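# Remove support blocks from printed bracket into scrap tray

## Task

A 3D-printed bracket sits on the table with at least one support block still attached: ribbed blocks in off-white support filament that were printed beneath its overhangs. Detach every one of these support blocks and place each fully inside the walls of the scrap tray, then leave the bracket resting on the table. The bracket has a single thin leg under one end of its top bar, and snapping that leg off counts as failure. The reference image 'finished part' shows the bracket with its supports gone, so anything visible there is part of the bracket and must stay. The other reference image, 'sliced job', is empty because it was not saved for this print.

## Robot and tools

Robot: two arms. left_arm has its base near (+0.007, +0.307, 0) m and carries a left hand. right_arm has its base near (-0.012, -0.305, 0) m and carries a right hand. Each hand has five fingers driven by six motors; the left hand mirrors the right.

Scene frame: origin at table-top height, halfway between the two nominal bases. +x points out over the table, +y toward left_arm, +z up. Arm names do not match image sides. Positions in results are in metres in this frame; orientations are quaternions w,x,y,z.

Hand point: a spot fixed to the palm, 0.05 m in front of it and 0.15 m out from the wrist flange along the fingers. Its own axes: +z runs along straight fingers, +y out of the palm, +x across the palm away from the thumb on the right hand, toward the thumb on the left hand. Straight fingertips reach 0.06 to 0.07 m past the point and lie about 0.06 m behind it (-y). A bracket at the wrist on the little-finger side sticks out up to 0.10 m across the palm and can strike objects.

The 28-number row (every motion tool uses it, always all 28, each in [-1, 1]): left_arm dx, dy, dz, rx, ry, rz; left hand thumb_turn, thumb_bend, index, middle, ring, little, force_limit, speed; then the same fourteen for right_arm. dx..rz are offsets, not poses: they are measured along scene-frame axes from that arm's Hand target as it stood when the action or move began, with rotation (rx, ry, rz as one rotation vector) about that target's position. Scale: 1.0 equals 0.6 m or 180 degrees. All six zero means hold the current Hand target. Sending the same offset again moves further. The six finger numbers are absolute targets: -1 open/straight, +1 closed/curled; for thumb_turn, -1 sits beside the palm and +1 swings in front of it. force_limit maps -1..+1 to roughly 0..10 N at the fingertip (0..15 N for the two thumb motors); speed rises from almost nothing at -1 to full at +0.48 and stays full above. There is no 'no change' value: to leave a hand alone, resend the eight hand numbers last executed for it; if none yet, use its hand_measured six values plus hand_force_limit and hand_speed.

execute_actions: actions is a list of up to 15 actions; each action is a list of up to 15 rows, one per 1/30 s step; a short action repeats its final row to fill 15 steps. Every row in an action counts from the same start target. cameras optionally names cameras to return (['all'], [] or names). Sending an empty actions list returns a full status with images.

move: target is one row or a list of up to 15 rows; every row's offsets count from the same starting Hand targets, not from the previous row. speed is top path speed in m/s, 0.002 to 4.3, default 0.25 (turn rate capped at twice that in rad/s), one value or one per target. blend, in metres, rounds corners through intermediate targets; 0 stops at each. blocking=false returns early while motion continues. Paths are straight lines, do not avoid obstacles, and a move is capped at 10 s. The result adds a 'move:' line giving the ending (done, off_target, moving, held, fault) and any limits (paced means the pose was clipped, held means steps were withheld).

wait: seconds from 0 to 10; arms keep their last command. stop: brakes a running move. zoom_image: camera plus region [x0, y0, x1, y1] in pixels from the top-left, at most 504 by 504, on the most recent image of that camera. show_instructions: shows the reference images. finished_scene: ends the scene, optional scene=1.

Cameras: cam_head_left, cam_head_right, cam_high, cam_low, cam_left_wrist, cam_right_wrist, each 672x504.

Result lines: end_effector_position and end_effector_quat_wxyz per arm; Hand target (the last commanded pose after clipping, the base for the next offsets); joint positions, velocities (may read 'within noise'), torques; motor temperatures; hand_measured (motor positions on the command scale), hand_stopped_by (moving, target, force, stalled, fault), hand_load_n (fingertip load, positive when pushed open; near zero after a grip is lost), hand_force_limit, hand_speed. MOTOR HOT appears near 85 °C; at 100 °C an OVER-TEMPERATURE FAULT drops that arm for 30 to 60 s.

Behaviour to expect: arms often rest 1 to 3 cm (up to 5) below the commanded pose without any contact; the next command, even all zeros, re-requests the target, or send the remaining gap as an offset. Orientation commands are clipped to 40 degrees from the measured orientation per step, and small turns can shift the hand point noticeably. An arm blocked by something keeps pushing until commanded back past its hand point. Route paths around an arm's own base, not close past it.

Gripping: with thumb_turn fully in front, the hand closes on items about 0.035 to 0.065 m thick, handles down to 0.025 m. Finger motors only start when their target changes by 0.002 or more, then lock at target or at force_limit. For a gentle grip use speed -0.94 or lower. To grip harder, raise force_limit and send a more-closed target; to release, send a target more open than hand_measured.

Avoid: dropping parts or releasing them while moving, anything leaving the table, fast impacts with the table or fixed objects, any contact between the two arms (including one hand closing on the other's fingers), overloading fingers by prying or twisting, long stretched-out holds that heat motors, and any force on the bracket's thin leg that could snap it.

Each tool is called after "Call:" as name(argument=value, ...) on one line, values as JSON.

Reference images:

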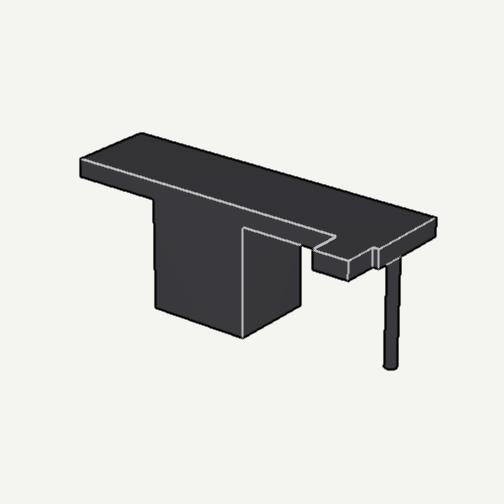

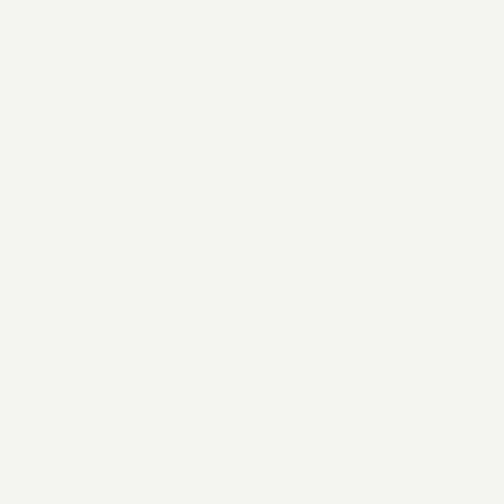

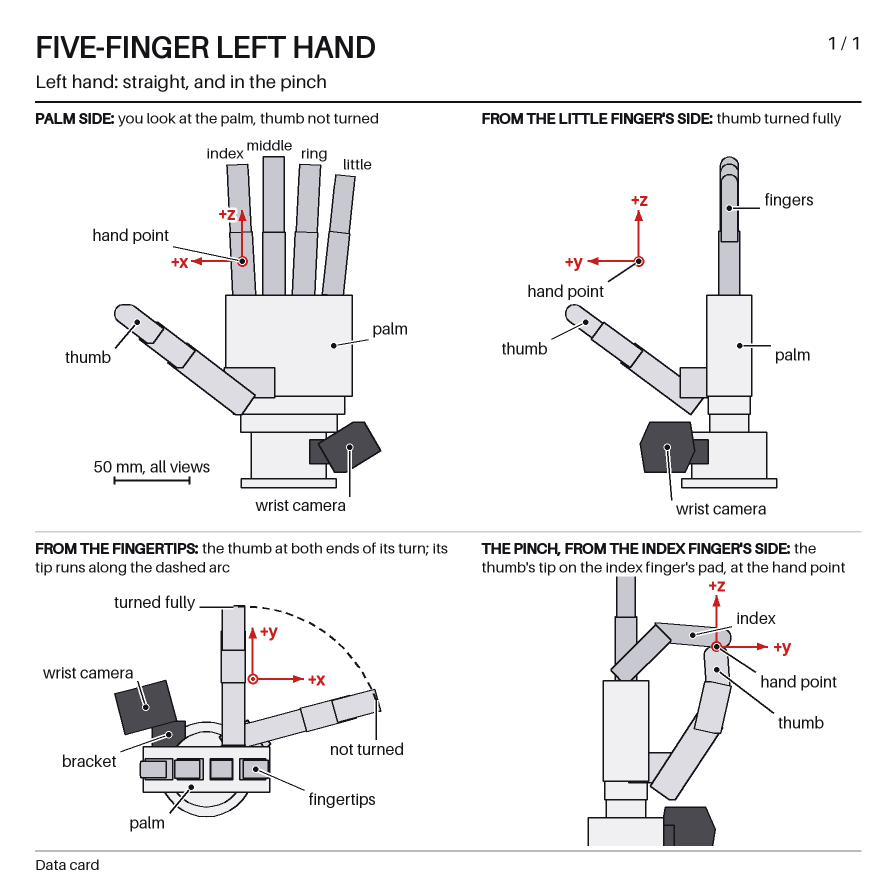

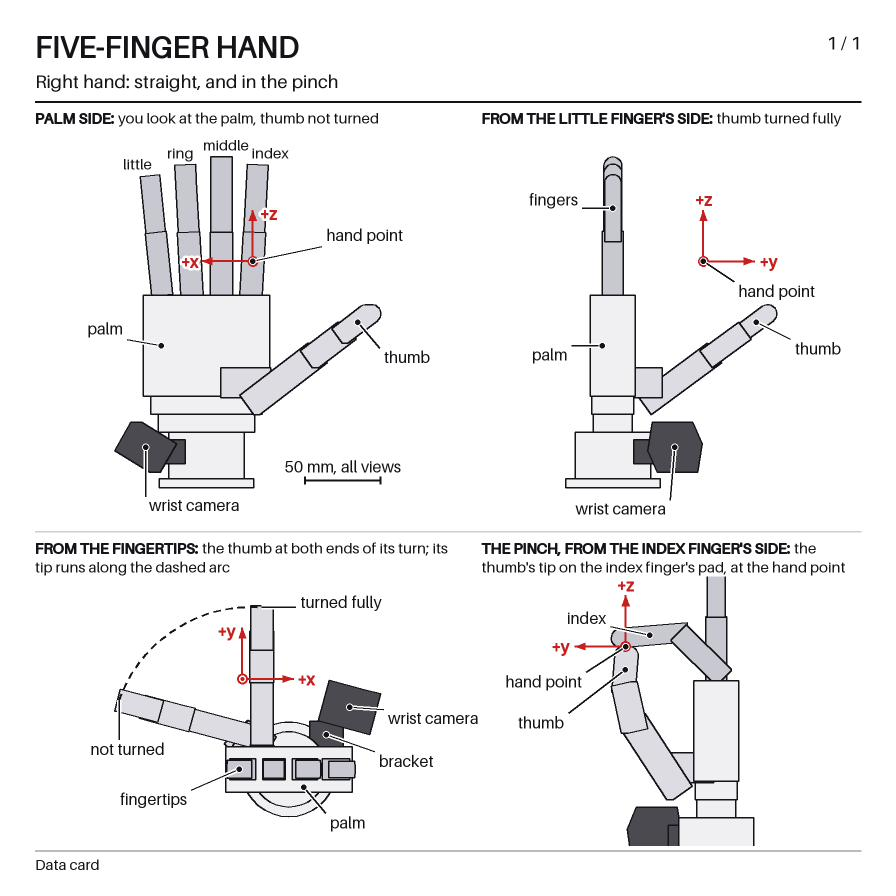

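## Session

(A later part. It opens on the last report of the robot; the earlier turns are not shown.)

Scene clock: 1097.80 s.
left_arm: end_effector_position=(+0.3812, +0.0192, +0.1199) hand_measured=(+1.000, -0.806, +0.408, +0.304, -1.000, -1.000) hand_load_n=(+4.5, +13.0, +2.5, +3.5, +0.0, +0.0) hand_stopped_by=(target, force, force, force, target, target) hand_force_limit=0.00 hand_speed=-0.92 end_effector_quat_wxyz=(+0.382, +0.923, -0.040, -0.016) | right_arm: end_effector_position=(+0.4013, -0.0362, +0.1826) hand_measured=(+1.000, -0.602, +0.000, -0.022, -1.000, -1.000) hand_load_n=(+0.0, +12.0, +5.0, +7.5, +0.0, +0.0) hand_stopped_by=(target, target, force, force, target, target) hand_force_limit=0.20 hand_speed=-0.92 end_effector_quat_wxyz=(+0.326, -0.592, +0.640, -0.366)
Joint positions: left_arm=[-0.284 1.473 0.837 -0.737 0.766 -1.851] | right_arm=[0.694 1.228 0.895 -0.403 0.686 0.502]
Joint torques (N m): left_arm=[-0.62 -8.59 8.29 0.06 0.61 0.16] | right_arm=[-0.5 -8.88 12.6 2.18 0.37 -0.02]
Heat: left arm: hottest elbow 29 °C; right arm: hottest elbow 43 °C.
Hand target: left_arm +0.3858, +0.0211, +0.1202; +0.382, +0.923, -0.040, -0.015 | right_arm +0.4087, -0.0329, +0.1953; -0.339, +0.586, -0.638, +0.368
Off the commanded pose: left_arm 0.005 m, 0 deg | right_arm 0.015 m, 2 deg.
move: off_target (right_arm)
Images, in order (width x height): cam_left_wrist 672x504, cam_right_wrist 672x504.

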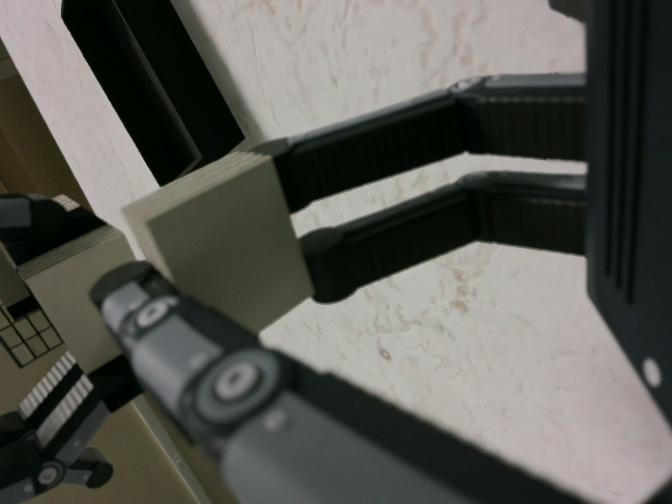

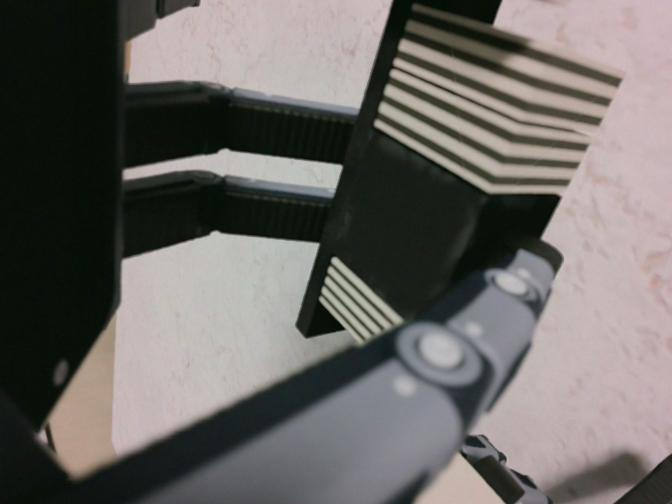

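Call:
move(target=[0.0,0.08,0.14,0,0,0,1,-0.3,0.7,0.6,-1,-1,0.0,-0.92,-0.31,-0.81,0.06,0,0,0,1,-0.6,0.2,0.2,-1,-1,0.2,-0.92], speed=0.15, cameras=["all"])

Scene clock: 1168.43 s.
left_arm: end_effector_position=(+0.3681, +0.0686, +0.1810) hand_measured=(+1.000, -0.806, +0.408, +0.304, -1.000, -1.000) hand_load_n=(+4.5, +13.5, +3.0, +4.0, +0.0, +0.0) hand_stopped_by=(target, force, force, force, target, target) hand_force_limit=0.00 hand_speed=-0.92 end_effector_quat_wxyz=(+0.379, +0.924, -0.030, -0.042) | right_arm: end_effector_position=(+0.2197, -0.5059, +0.2102) hand_measured=(+1.000, -0.602, +0.000, -0.022, -1.000, -1.000) hand_load_n=(+0.0, +12.5, +5.0, +7.5, +0.0, +0.0) hand_stopped_by=(target, target, force, force, target, target) hand_force_limit=0.20 hand_speed=-0.92 end_effector_quat_wxyz=(+0.347, -0.581, +0.647, -0.351)
Joint positions: left_arm=[-0.159 1.361 0.921 -1.112 0.781 -1.675] | right_arm=[-1.222 0.845 0.743 -0.835 -0.881 -0.763]
Joint torques (N m): left_arm=[-0.5 -8.7 12.3 -0.17 0.65 0.18] | right_arm=[-0.62 -2.2 16.18 0.66 -0.55 -0.02]
Heat: left arm: hottest elbow 30 °C; right arm: hottest elbow 41 °C.
Hand target: left_arm +0.3858, +0.0690, +0.2043; +0.382, +0.923, -0.040, -0.015 | right_arm +0.2227, -0.5190, +0.2312; +0.339, -0.586, +0.638, -0.368
Off the commanded pose: left_arm 0.029 m, 3 deg | right_arm 0.025 m, 2 deg.
move: off_target (left_arm, right_arm)

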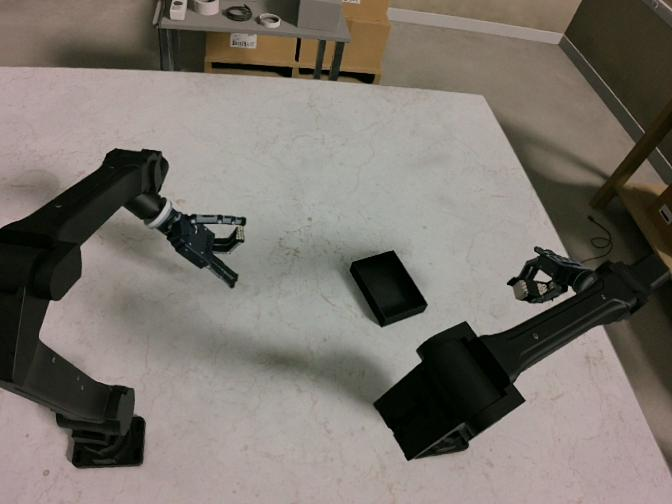

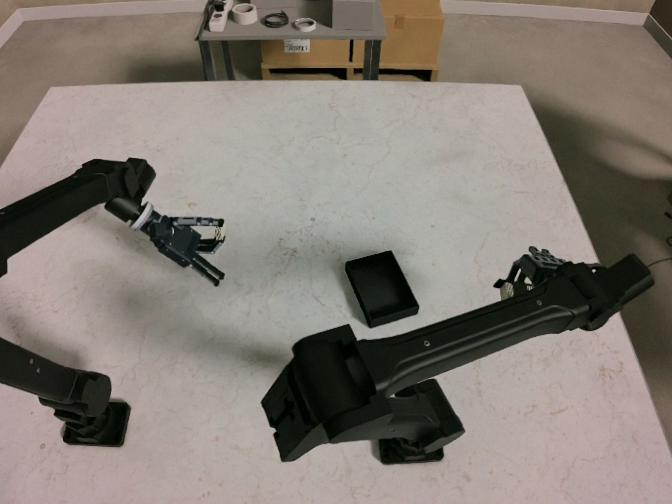

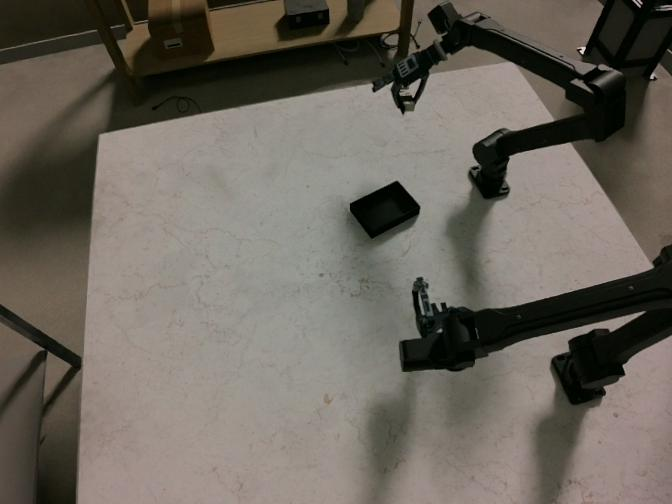

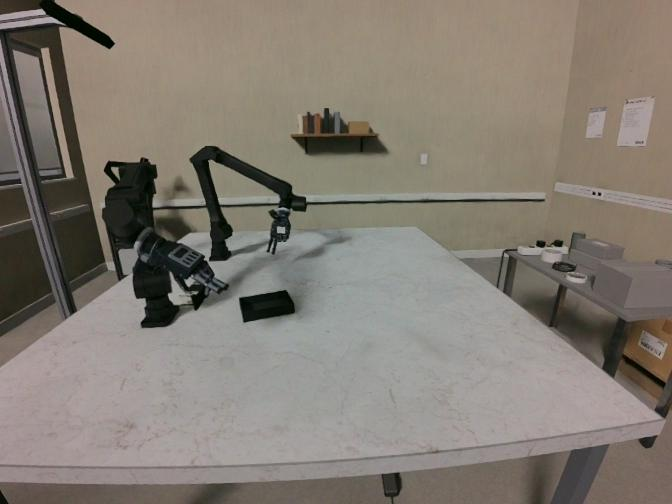

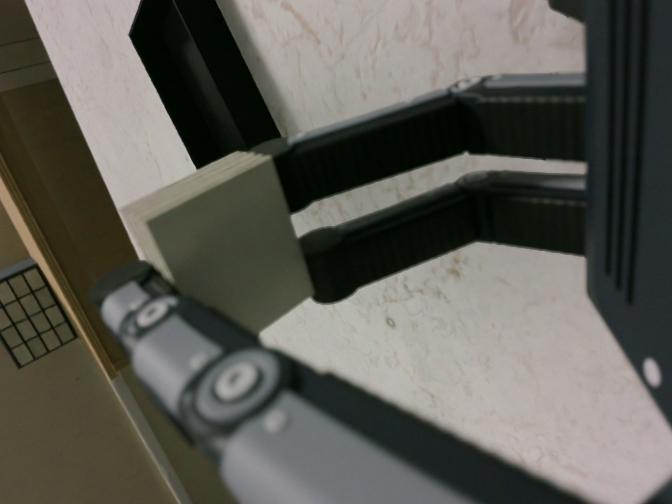

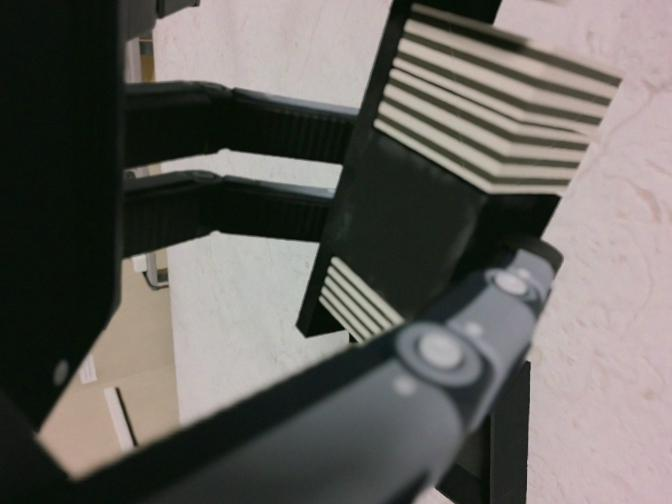

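Call:
move(target=[-0.0705,-0.5905,-0.02,0.161,-0.6912,-0.5182,1,-0.3,0.7,0.6,-1,-1,0.0,-0.92,0,0,0,0,0,0,1,-0.6,0.2,0.2,-1,-1,0.2,-0.92], speed=0.2, cameras=["all"])

Scene clock: 1208.03 s.
left_arm: end_effector_position=(+0.3324, -0.2616, +0.1695) hand_measured=(+1.000, -0.806, +0.408, +0.304, -1.000, -1.000) hand_load_n=(+4.5, +13.0, +2.5, +4.0, +0.0, +0.0) hand_stopped_by=(target, force, force, force, target, target) hand_force_limit=0.00 hand_speed=-0.92 end_effector_quat_wxyz=(+0.126, -0.243, +0.845, -0.459) | right_arm: end_effector_position=(+0.2197, -0.5059, +0.2101) hand_measured=(+1.000, -0.602, +0.000, -0.022, -1.000, -1.000) hand_load_n=(+0.0, +12.5, +5.5, +7.5, +0.0, +0.0) hand_stopped_by=(target, target, force, force, target, target) hand_force_limit=0.20 hand_speed=-0.92 end_effector_quat_wxyz=(+0.346, -0.581, +0.647, -0.351)
Joint positions: left_arm=[-0.994 1.619 1.246 -0.207 0.022 0.002] | right_arm=[-1.222 0.845 0.743 -0.835 -0.881 -0.764]
Joint torques (N m): left_arm=[-1.61 -12.57 14.86 1.89 -0.02 0.19] | right_arm=[-0.67 -2.2 16.18 0.66 -0.55 -0.01]
Heat: left arm: hottest elbow 35 °C; right arm: hottest elbow 43 °C.
Hand target: left_arm +0.3436, -0.2853, +0.1923; +0.133, -0.232, +0.835, -0.481 | right_arm +0.2227, -0.5190, +0.2312; +0.339, -0.586, +0.638, -0.368
Off the commanded pose: left_arm 0.035 m, 3 deg | right_arm 0.025 m, 2 deg.
move: off_target (left_arm, right_arm)

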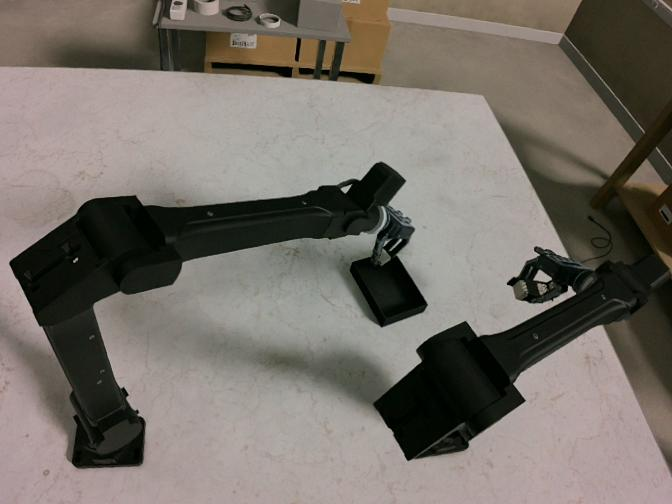

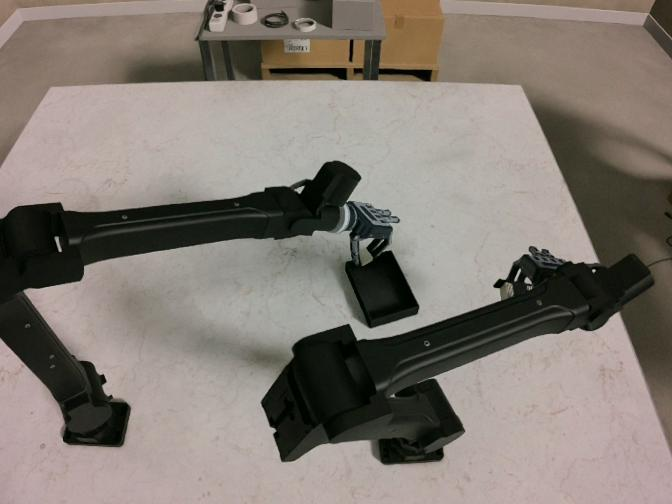

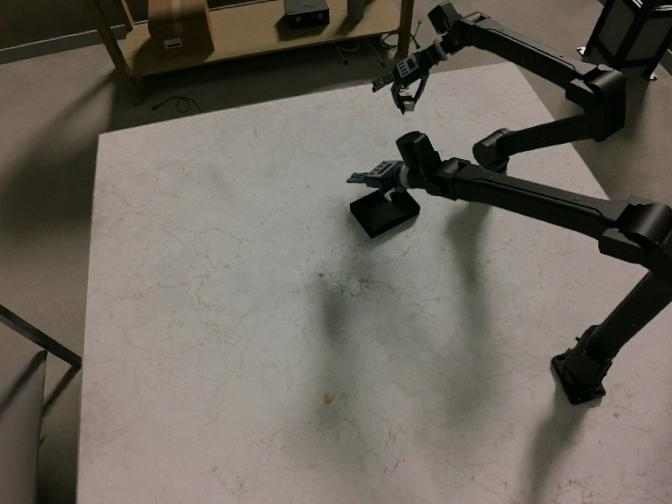

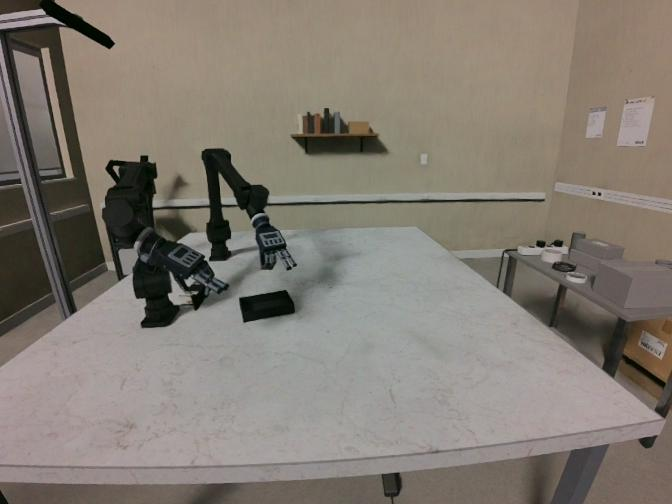

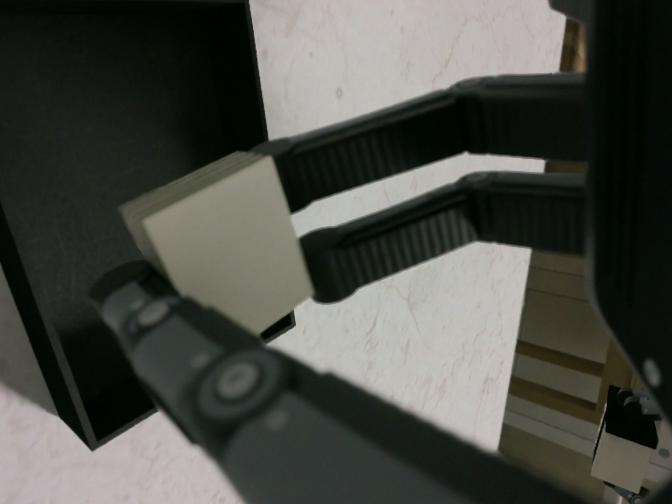

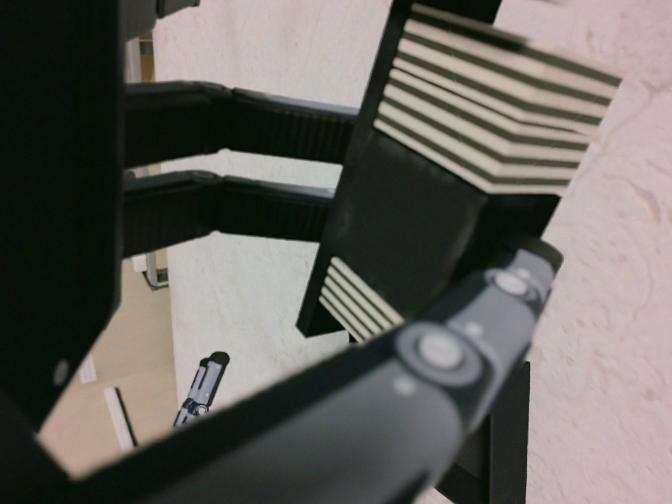

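Call:
move(target=[0.0,-0.07,-0.08,0,0,0,1,-0.3,0.7,0.6,-1,-1,0.0,-0.92,0,0,0,0,0,0,1,-0.6,0.2,0.2,-1,-1,0.2,-0.92], speed=0.12, cameras=["all"])

Scene clock: 1240.07 s.
left_arm: end_effector_position=(+0.3339, -0.3026, +0.1210) hand_measured=(+1.000, -0.806, +0.408, +0.304, -1.000, -1.000) hand_load_n=(+4.0, +13.5, +3.0, +3.5, +0.0, +0.0) hand_stopped_by=(target, force, force, force, target, target) hand_force_limit=0.00 hand_speed=-0.92 end_effector_quat_wxyz=(+0.129, -0.234, +0.848, -0.457) | right_arm: end_effector_position=(+0.2197, -0.5059, +0.2101) hand_measured=(+1.000, -0.602, +0.000, -0.022, -1.000, -1.000) hand_load_n=(+0.0, +12.5, +5.0, +7.5, +0.0, +0.0) hand_stopped_by=(target, target, force, force, target, target) hand_force_limit=0.20 hand_speed=-0.92 end_effector_quat_wxyz=(+0.346, -0.581, +0.647, -0.351)
Joint positions: left_arm=[-1.033 1.757 1.292 -0.117 -0.008 0.002] | right_arm=[-1.222 0.845 0.743 -0.835 -0.881 -0.764]
Joint torques (N m): left_arm=[-1.61 -14.62 14.27 1.88 -0.14 -0.01] | right_arm=[-0.67 -2.26 16.18 0.68 -0.55 -0.01]
Motor temperatures (°C): left_arm=[24 25 39 22 21 19] | right_arm=[25 23 44 22 22 21]
Heat: left arm: hottest elbow 39 °C; right arm: hottest elbow 44 °C.
Hand target: left_arm +0.3437, -0.3273, +0.1444; +0.133, -0.232, +0.835, -0.481 | right_arm +0.2227, -0.5190, +0.2312; +0.339, -0.586, +0.638, -0.368
Off the commanded pose: left_arm 0.035 m, 3 deg | right_arm 0.025 m, 2 deg.
move: off_target (left_arm, right_arm)

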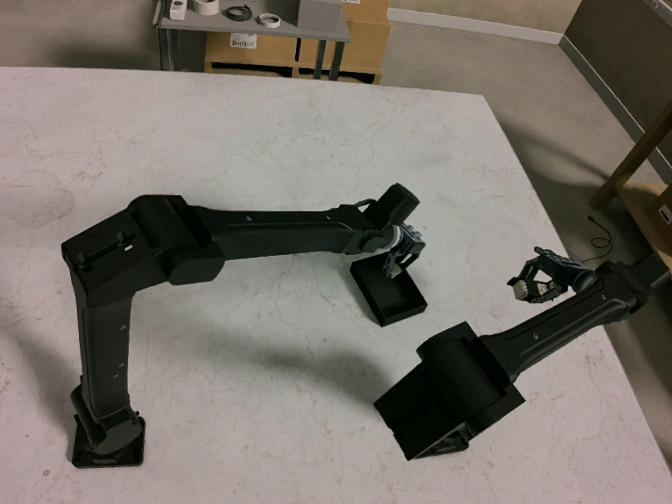

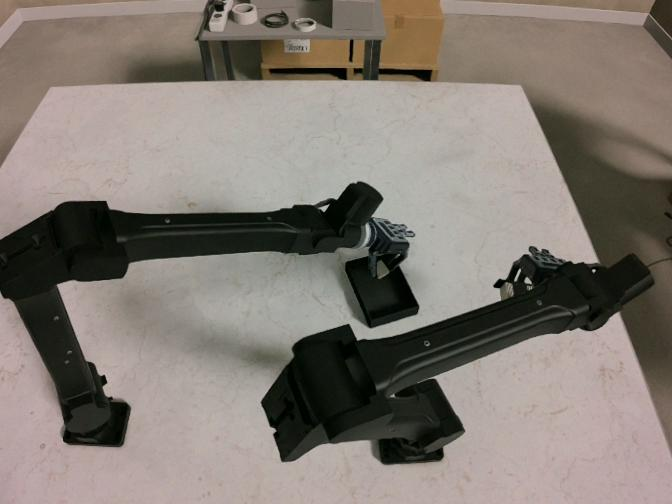

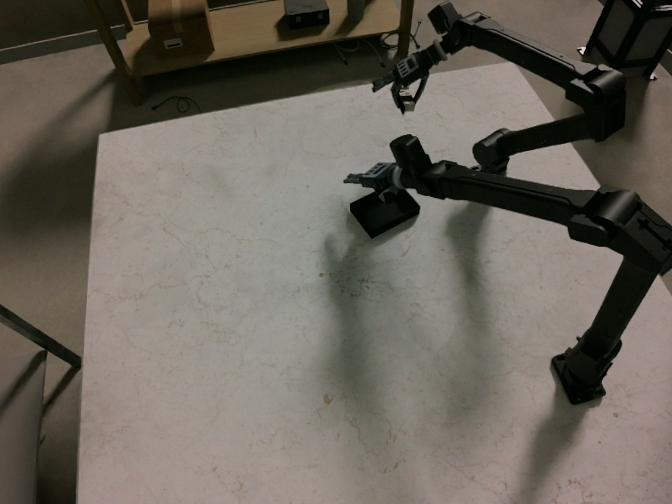

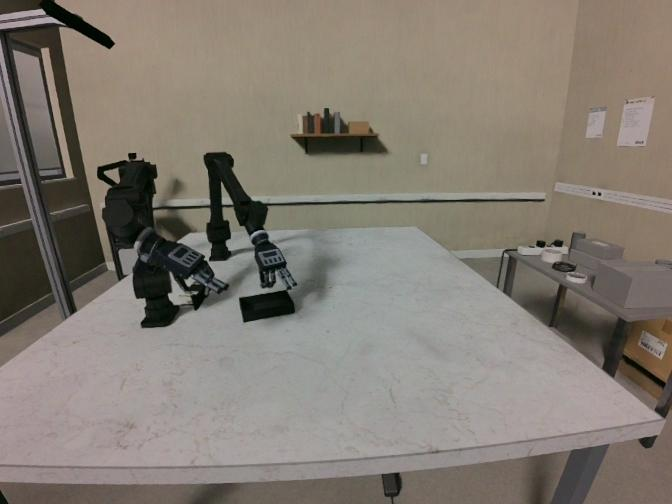

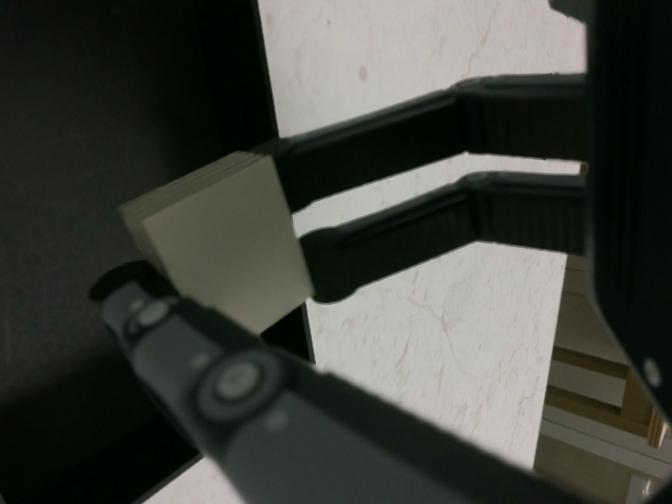

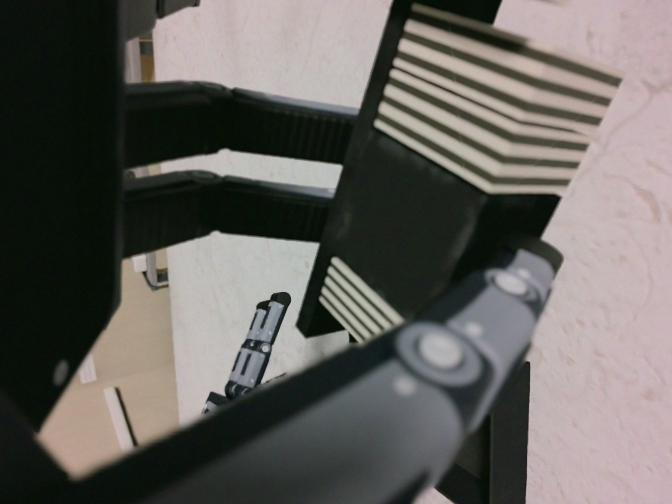

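Call:
zoom_image(camera="cam_head_left", region=[330, 210, 450, 340])

Call:
zoom_image(camera="cam_low", region=[220, 240, 320, 340])

Call:
zoom_image(camera="cam_high", region=[330, 140, 440, 250])

Scaled by 3.877 from the camera's 672x504 image, which has a finer 960x720 frame.

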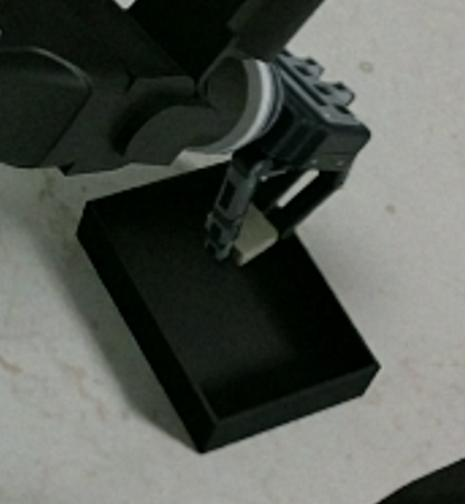

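Scaled by 5.040 from the camera's 672x504 image, which has a finer 960x720 frame.

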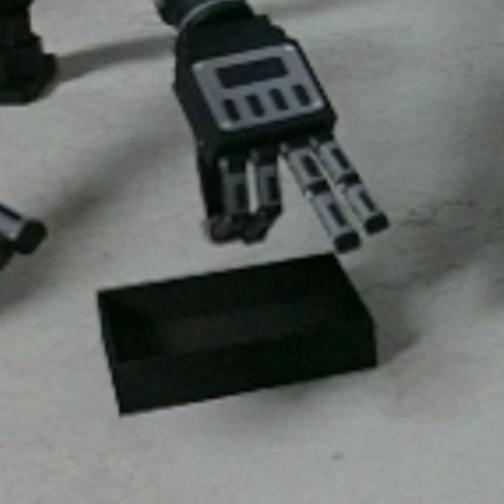

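Scaled by 4.582 from the camera's 672x504 image, which has a finer 960x720 frame.

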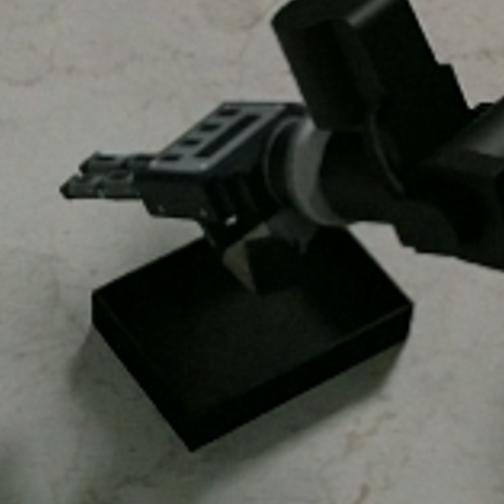

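Call:
move(target=[0.0,-0.005,-0.055,0,0,0,1,-0.3,0.7,0.6,-1,-1,0.0,-0.92,0,0,0,0,0,0,1,-0.6,0.2,0.2,-1,-1,0.2,-0.92], speed=0.08, cameras=["cam_head_left","cam_low","cam_high","cam_left_wrist"])

Call:
zoom_image(camera="cam_head_left", region=[330, 210, 450, 340])

Call:
zoom_image(camera="cam_low", region=[220, 240, 320, 340])

Call:
zoom_image(camera="cam_high", region=[330, 140, 440, 250])

Scene clock: 1261.10 s.
left_arm: end_effector_position=(+0.3409, -0.3146, +0.1033) hand_measured=(+1.000, -0.806, +0.408, +0.304, -1.000, -1.000) hand_load_n=(+4.5, +13.0, +2.5, +3.5, +0.0, +0.0) hand_stopped_by=(target, force, force, force, target, target) hand_force_limit=0.00 hand_speed=-0.92 end_effector_quat_wxyz=(+0.133, -0.233, +0.842, -0.468) | right_arm: end_effector_position=(+0.2197, -0.5059, +0.2101) hand_measured=(+1.000, -0.602, +0.000, -0.022, -1.000, -1.000) hand_load_n=(+0.0, +12.5, +5.0, +7.0, +0.0, +0.0) hand_stopped_by=(target, target, force, force, target, target) hand_force_limit=0.20 hand_speed=-0.92 end_effector_quat_wxyz=(+0.346, -0.581, +0.647, -0.351)
Joint positions: left_arm=[-1.034 1.804 1.292 -0.042 -0.01 0.001] | right_arm=[-1.222 0.845 0.743 -0.835 -0.881 -0.764]
Joint torques (N m): left_arm=[-1.79 -14.97 11.77 1.92 -0.13 -0.01] | right_arm=[-0.62 -2.2 16.17 0.68 -0.55 -0.01]
Heat: left arm: hottest elbow 38 °C; right arm: hottest elbow 45 °C.
Hand target: left_arm +0.3435, -0.3304, +0.1114; +0.133, -0.232, +0.835, -0.482 | right_arm +0.2227, -0.5190, +0.2312; +0.339, -0.586, +0.638, -0.368
Off the commanded pose: left_arm 0.018 m, 2 deg | right_arm 0.025 m, 2 deg.
move: off_target (left_arm, right_arm)
Images, in order (width x height): cam_head_left 672x504, cam_high 672x504, cam_low 672x504, cam_left_wrist 672x504.

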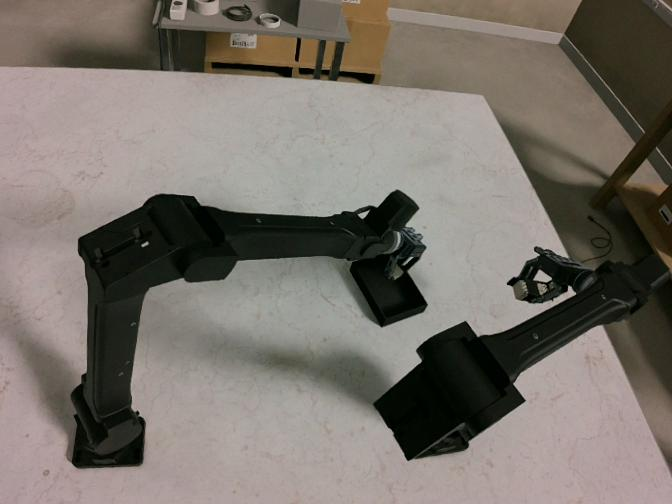

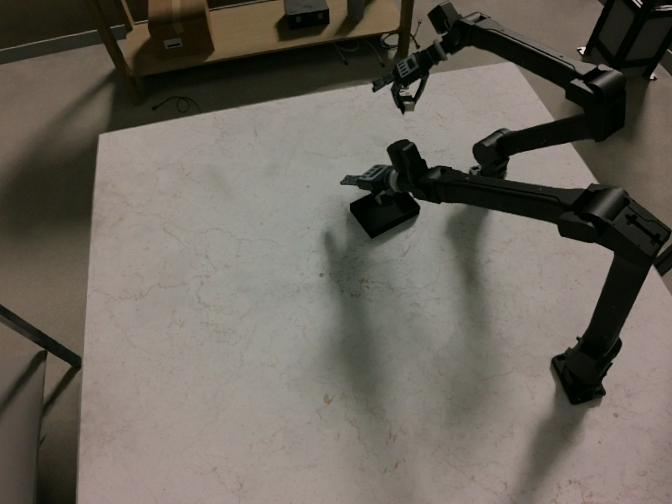

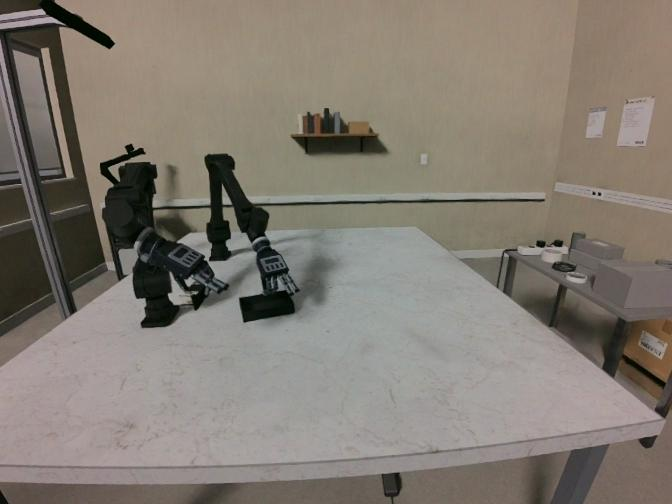

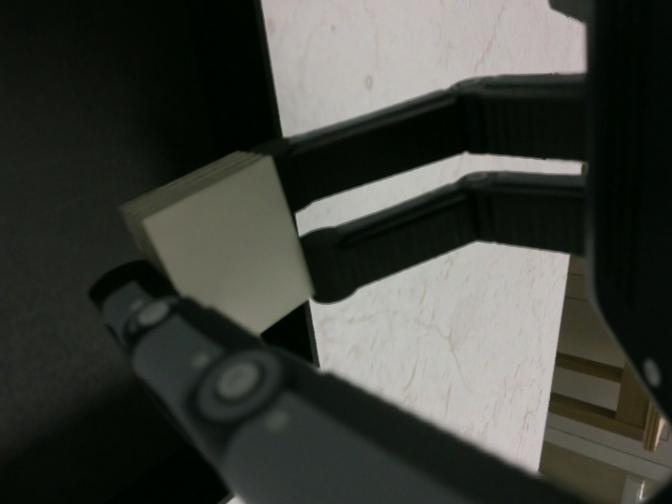

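Scaled by 3.877 from the camera's 672x504 image, which has a finer 960x720 frame.

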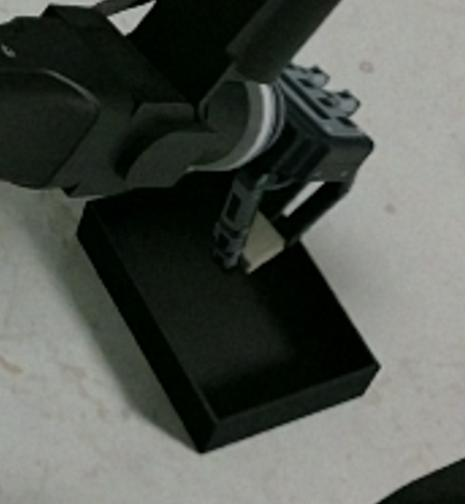

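Scaled by 5.040 from the camera's 672x504 image, which has a finer 960x720 frame.

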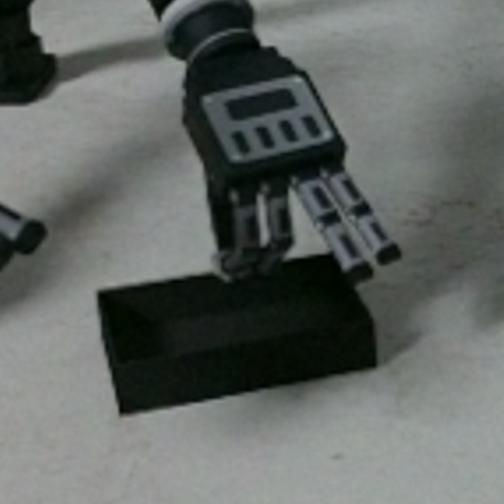

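Scaled by 4.582 from the camera's 672x504 image, which has a finer 960x720 frame.

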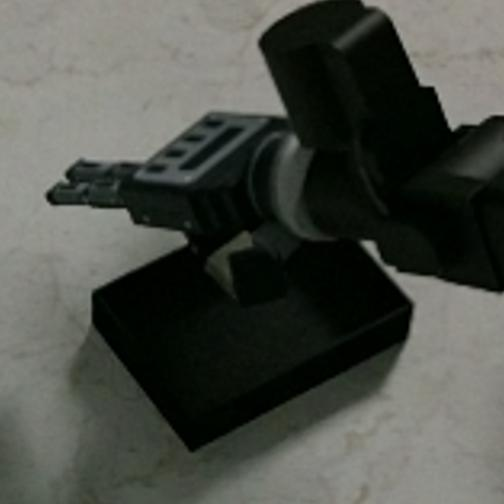

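Call:
move(target=[-0.04,0.025,-0.04,0,0,0,1,-0.3,0.7,0.6,-1,-1,0.0,-0.92,0,0,0,0,0,0,1,-0.6,0.2,0.2,-1,-1,0.2,-0.92], speed=0.08, cameras=["cam_head_left","cam_low","cam_high","cam_left_wrist"])

Call:
zoom_image(camera="cam_head_left", region=[330, 210, 450, 340])

Call:
zoom_image(camera="cam_low", region=[220, 240, 320, 340])

Call:
zoom_image(camera="cam_high", region=[330, 140, 440, 250])

Scene clock: 1272.37 s.
left_arm: end_effector_position=(+0.3251, -0.3148, +0.0881) hand_measured=(+1.000, -0.806, +0.408, +0.304, -1.000, -1.000) hand_load_n=(+4.5, +13.5, +3.0, +4.0, +0.0, +0.0) hand_stopped_by=(target, force, force, force, target, target) hand_force_limit=0.00 hand_speed=-0.92 end_effector_quat_wxyz=(+0.136, -0.231, +0.837, -0.478) | right_arm: end_effector_position=(+0.2197, -0.5059, +0.2101) hand_measured=(+1.000, -0.602, +0.000, -0.022, -1.000, -1.000) hand_load_n=(-0.5, +12.5, +5.5, +7.5, +0.0, +0.0) hand_stopped_by=(target, target, force, force, target, target) hand_force_limit=0.20 hand_speed=-0.92 end_effector_quat_wxyz=(+0.346, -0.581, +0.647, -0.351)
Joint positions: left_arm=[-1.059 1.804 1.231 0.041 -0.031 -0.01] | right_arm=[-1.222 0.845 0.743 -0.835 -0.881 -0.764]
Joint torques (N m): left_arm=[-1.67 -16.15 7.75 1.99 -0.14 -0.01] | right_arm=[-0.67 -2.2 16.18 0.65 -0.55 -0.01]
Heat: left arm: hottest elbow 37 °C; right arm: hottest elbow 45 °C.
Hand target: left_arm +0.3196, -0.3153, +0.0873; +0.133, -0.232, +0.835, -0.481 | right_arm +0.2227, -0.5190, +0.2312; +0.339, -0.586, +0.638, -0.368
Off the commanded pose: left_arm 0.006 m, 1 deg | right_arm 0.025 m, 2 deg.
move: off_target (right_arm)
Images, in order (width x height): cam_head_left 672x504, cam_high 672x504, cam_low 672x504, cam_left_wrist 672x504.

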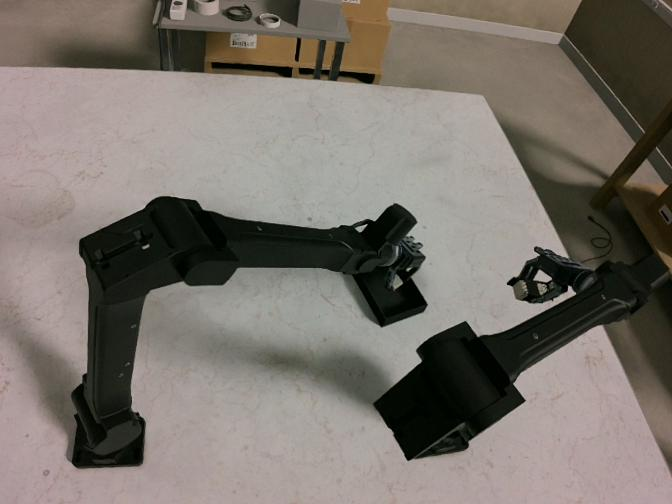

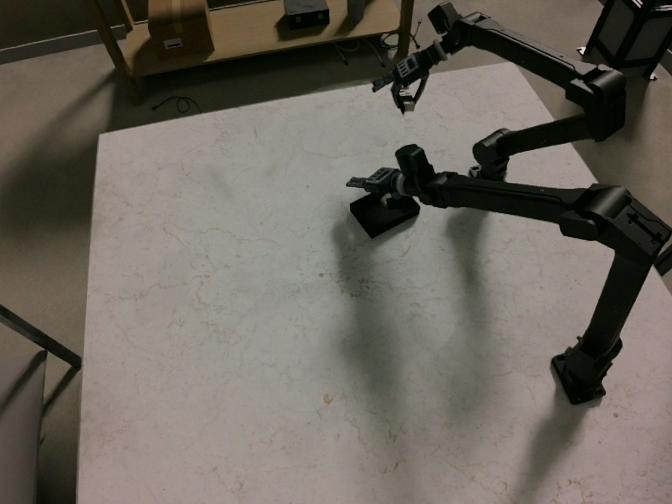

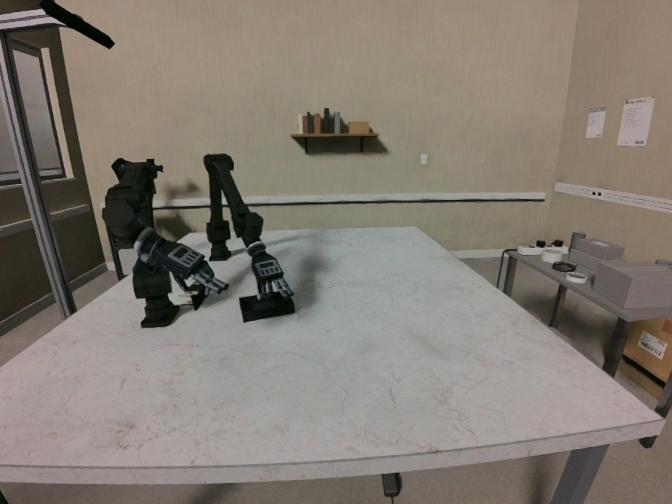

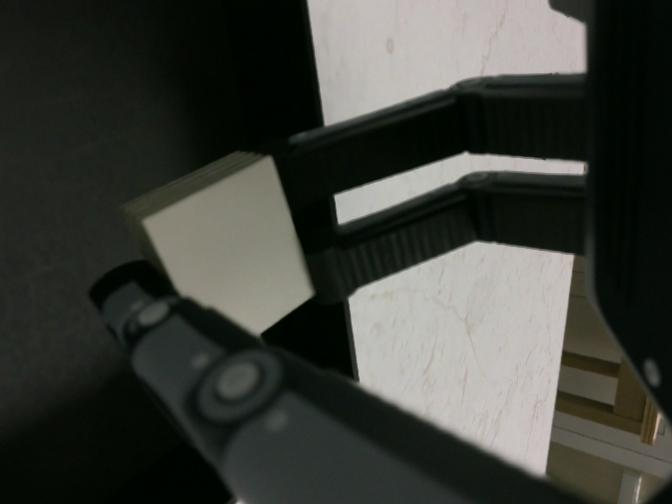

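Scaled by 3.877 from the camera's 672x504 image, which has a finer 960x720 frame.

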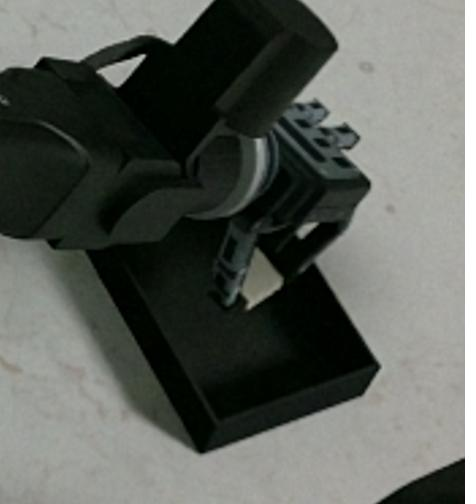

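Scaled by 5.040 from the camera's 672x504 image, which has a finer 960x720 frame.

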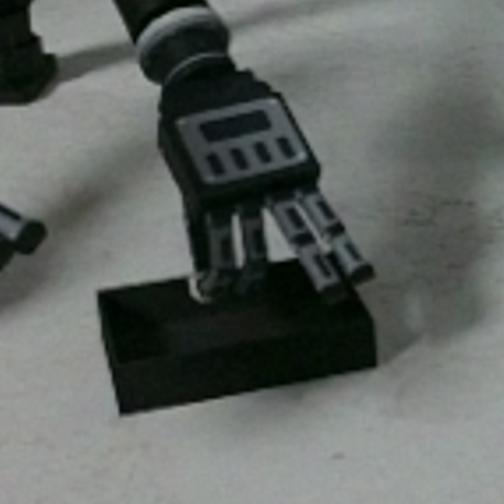

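Scaled by 4.582 from the camera's 672x504 image, which has a finer 960x720 frame.

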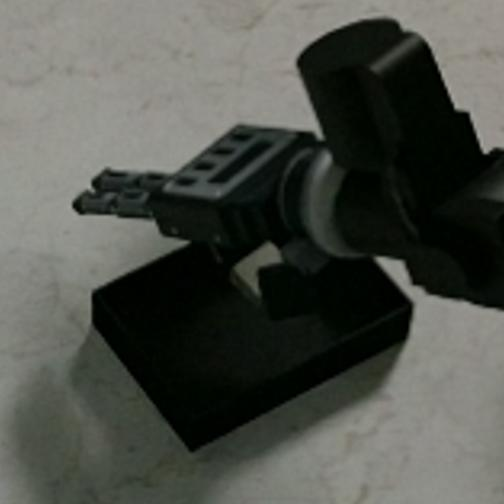

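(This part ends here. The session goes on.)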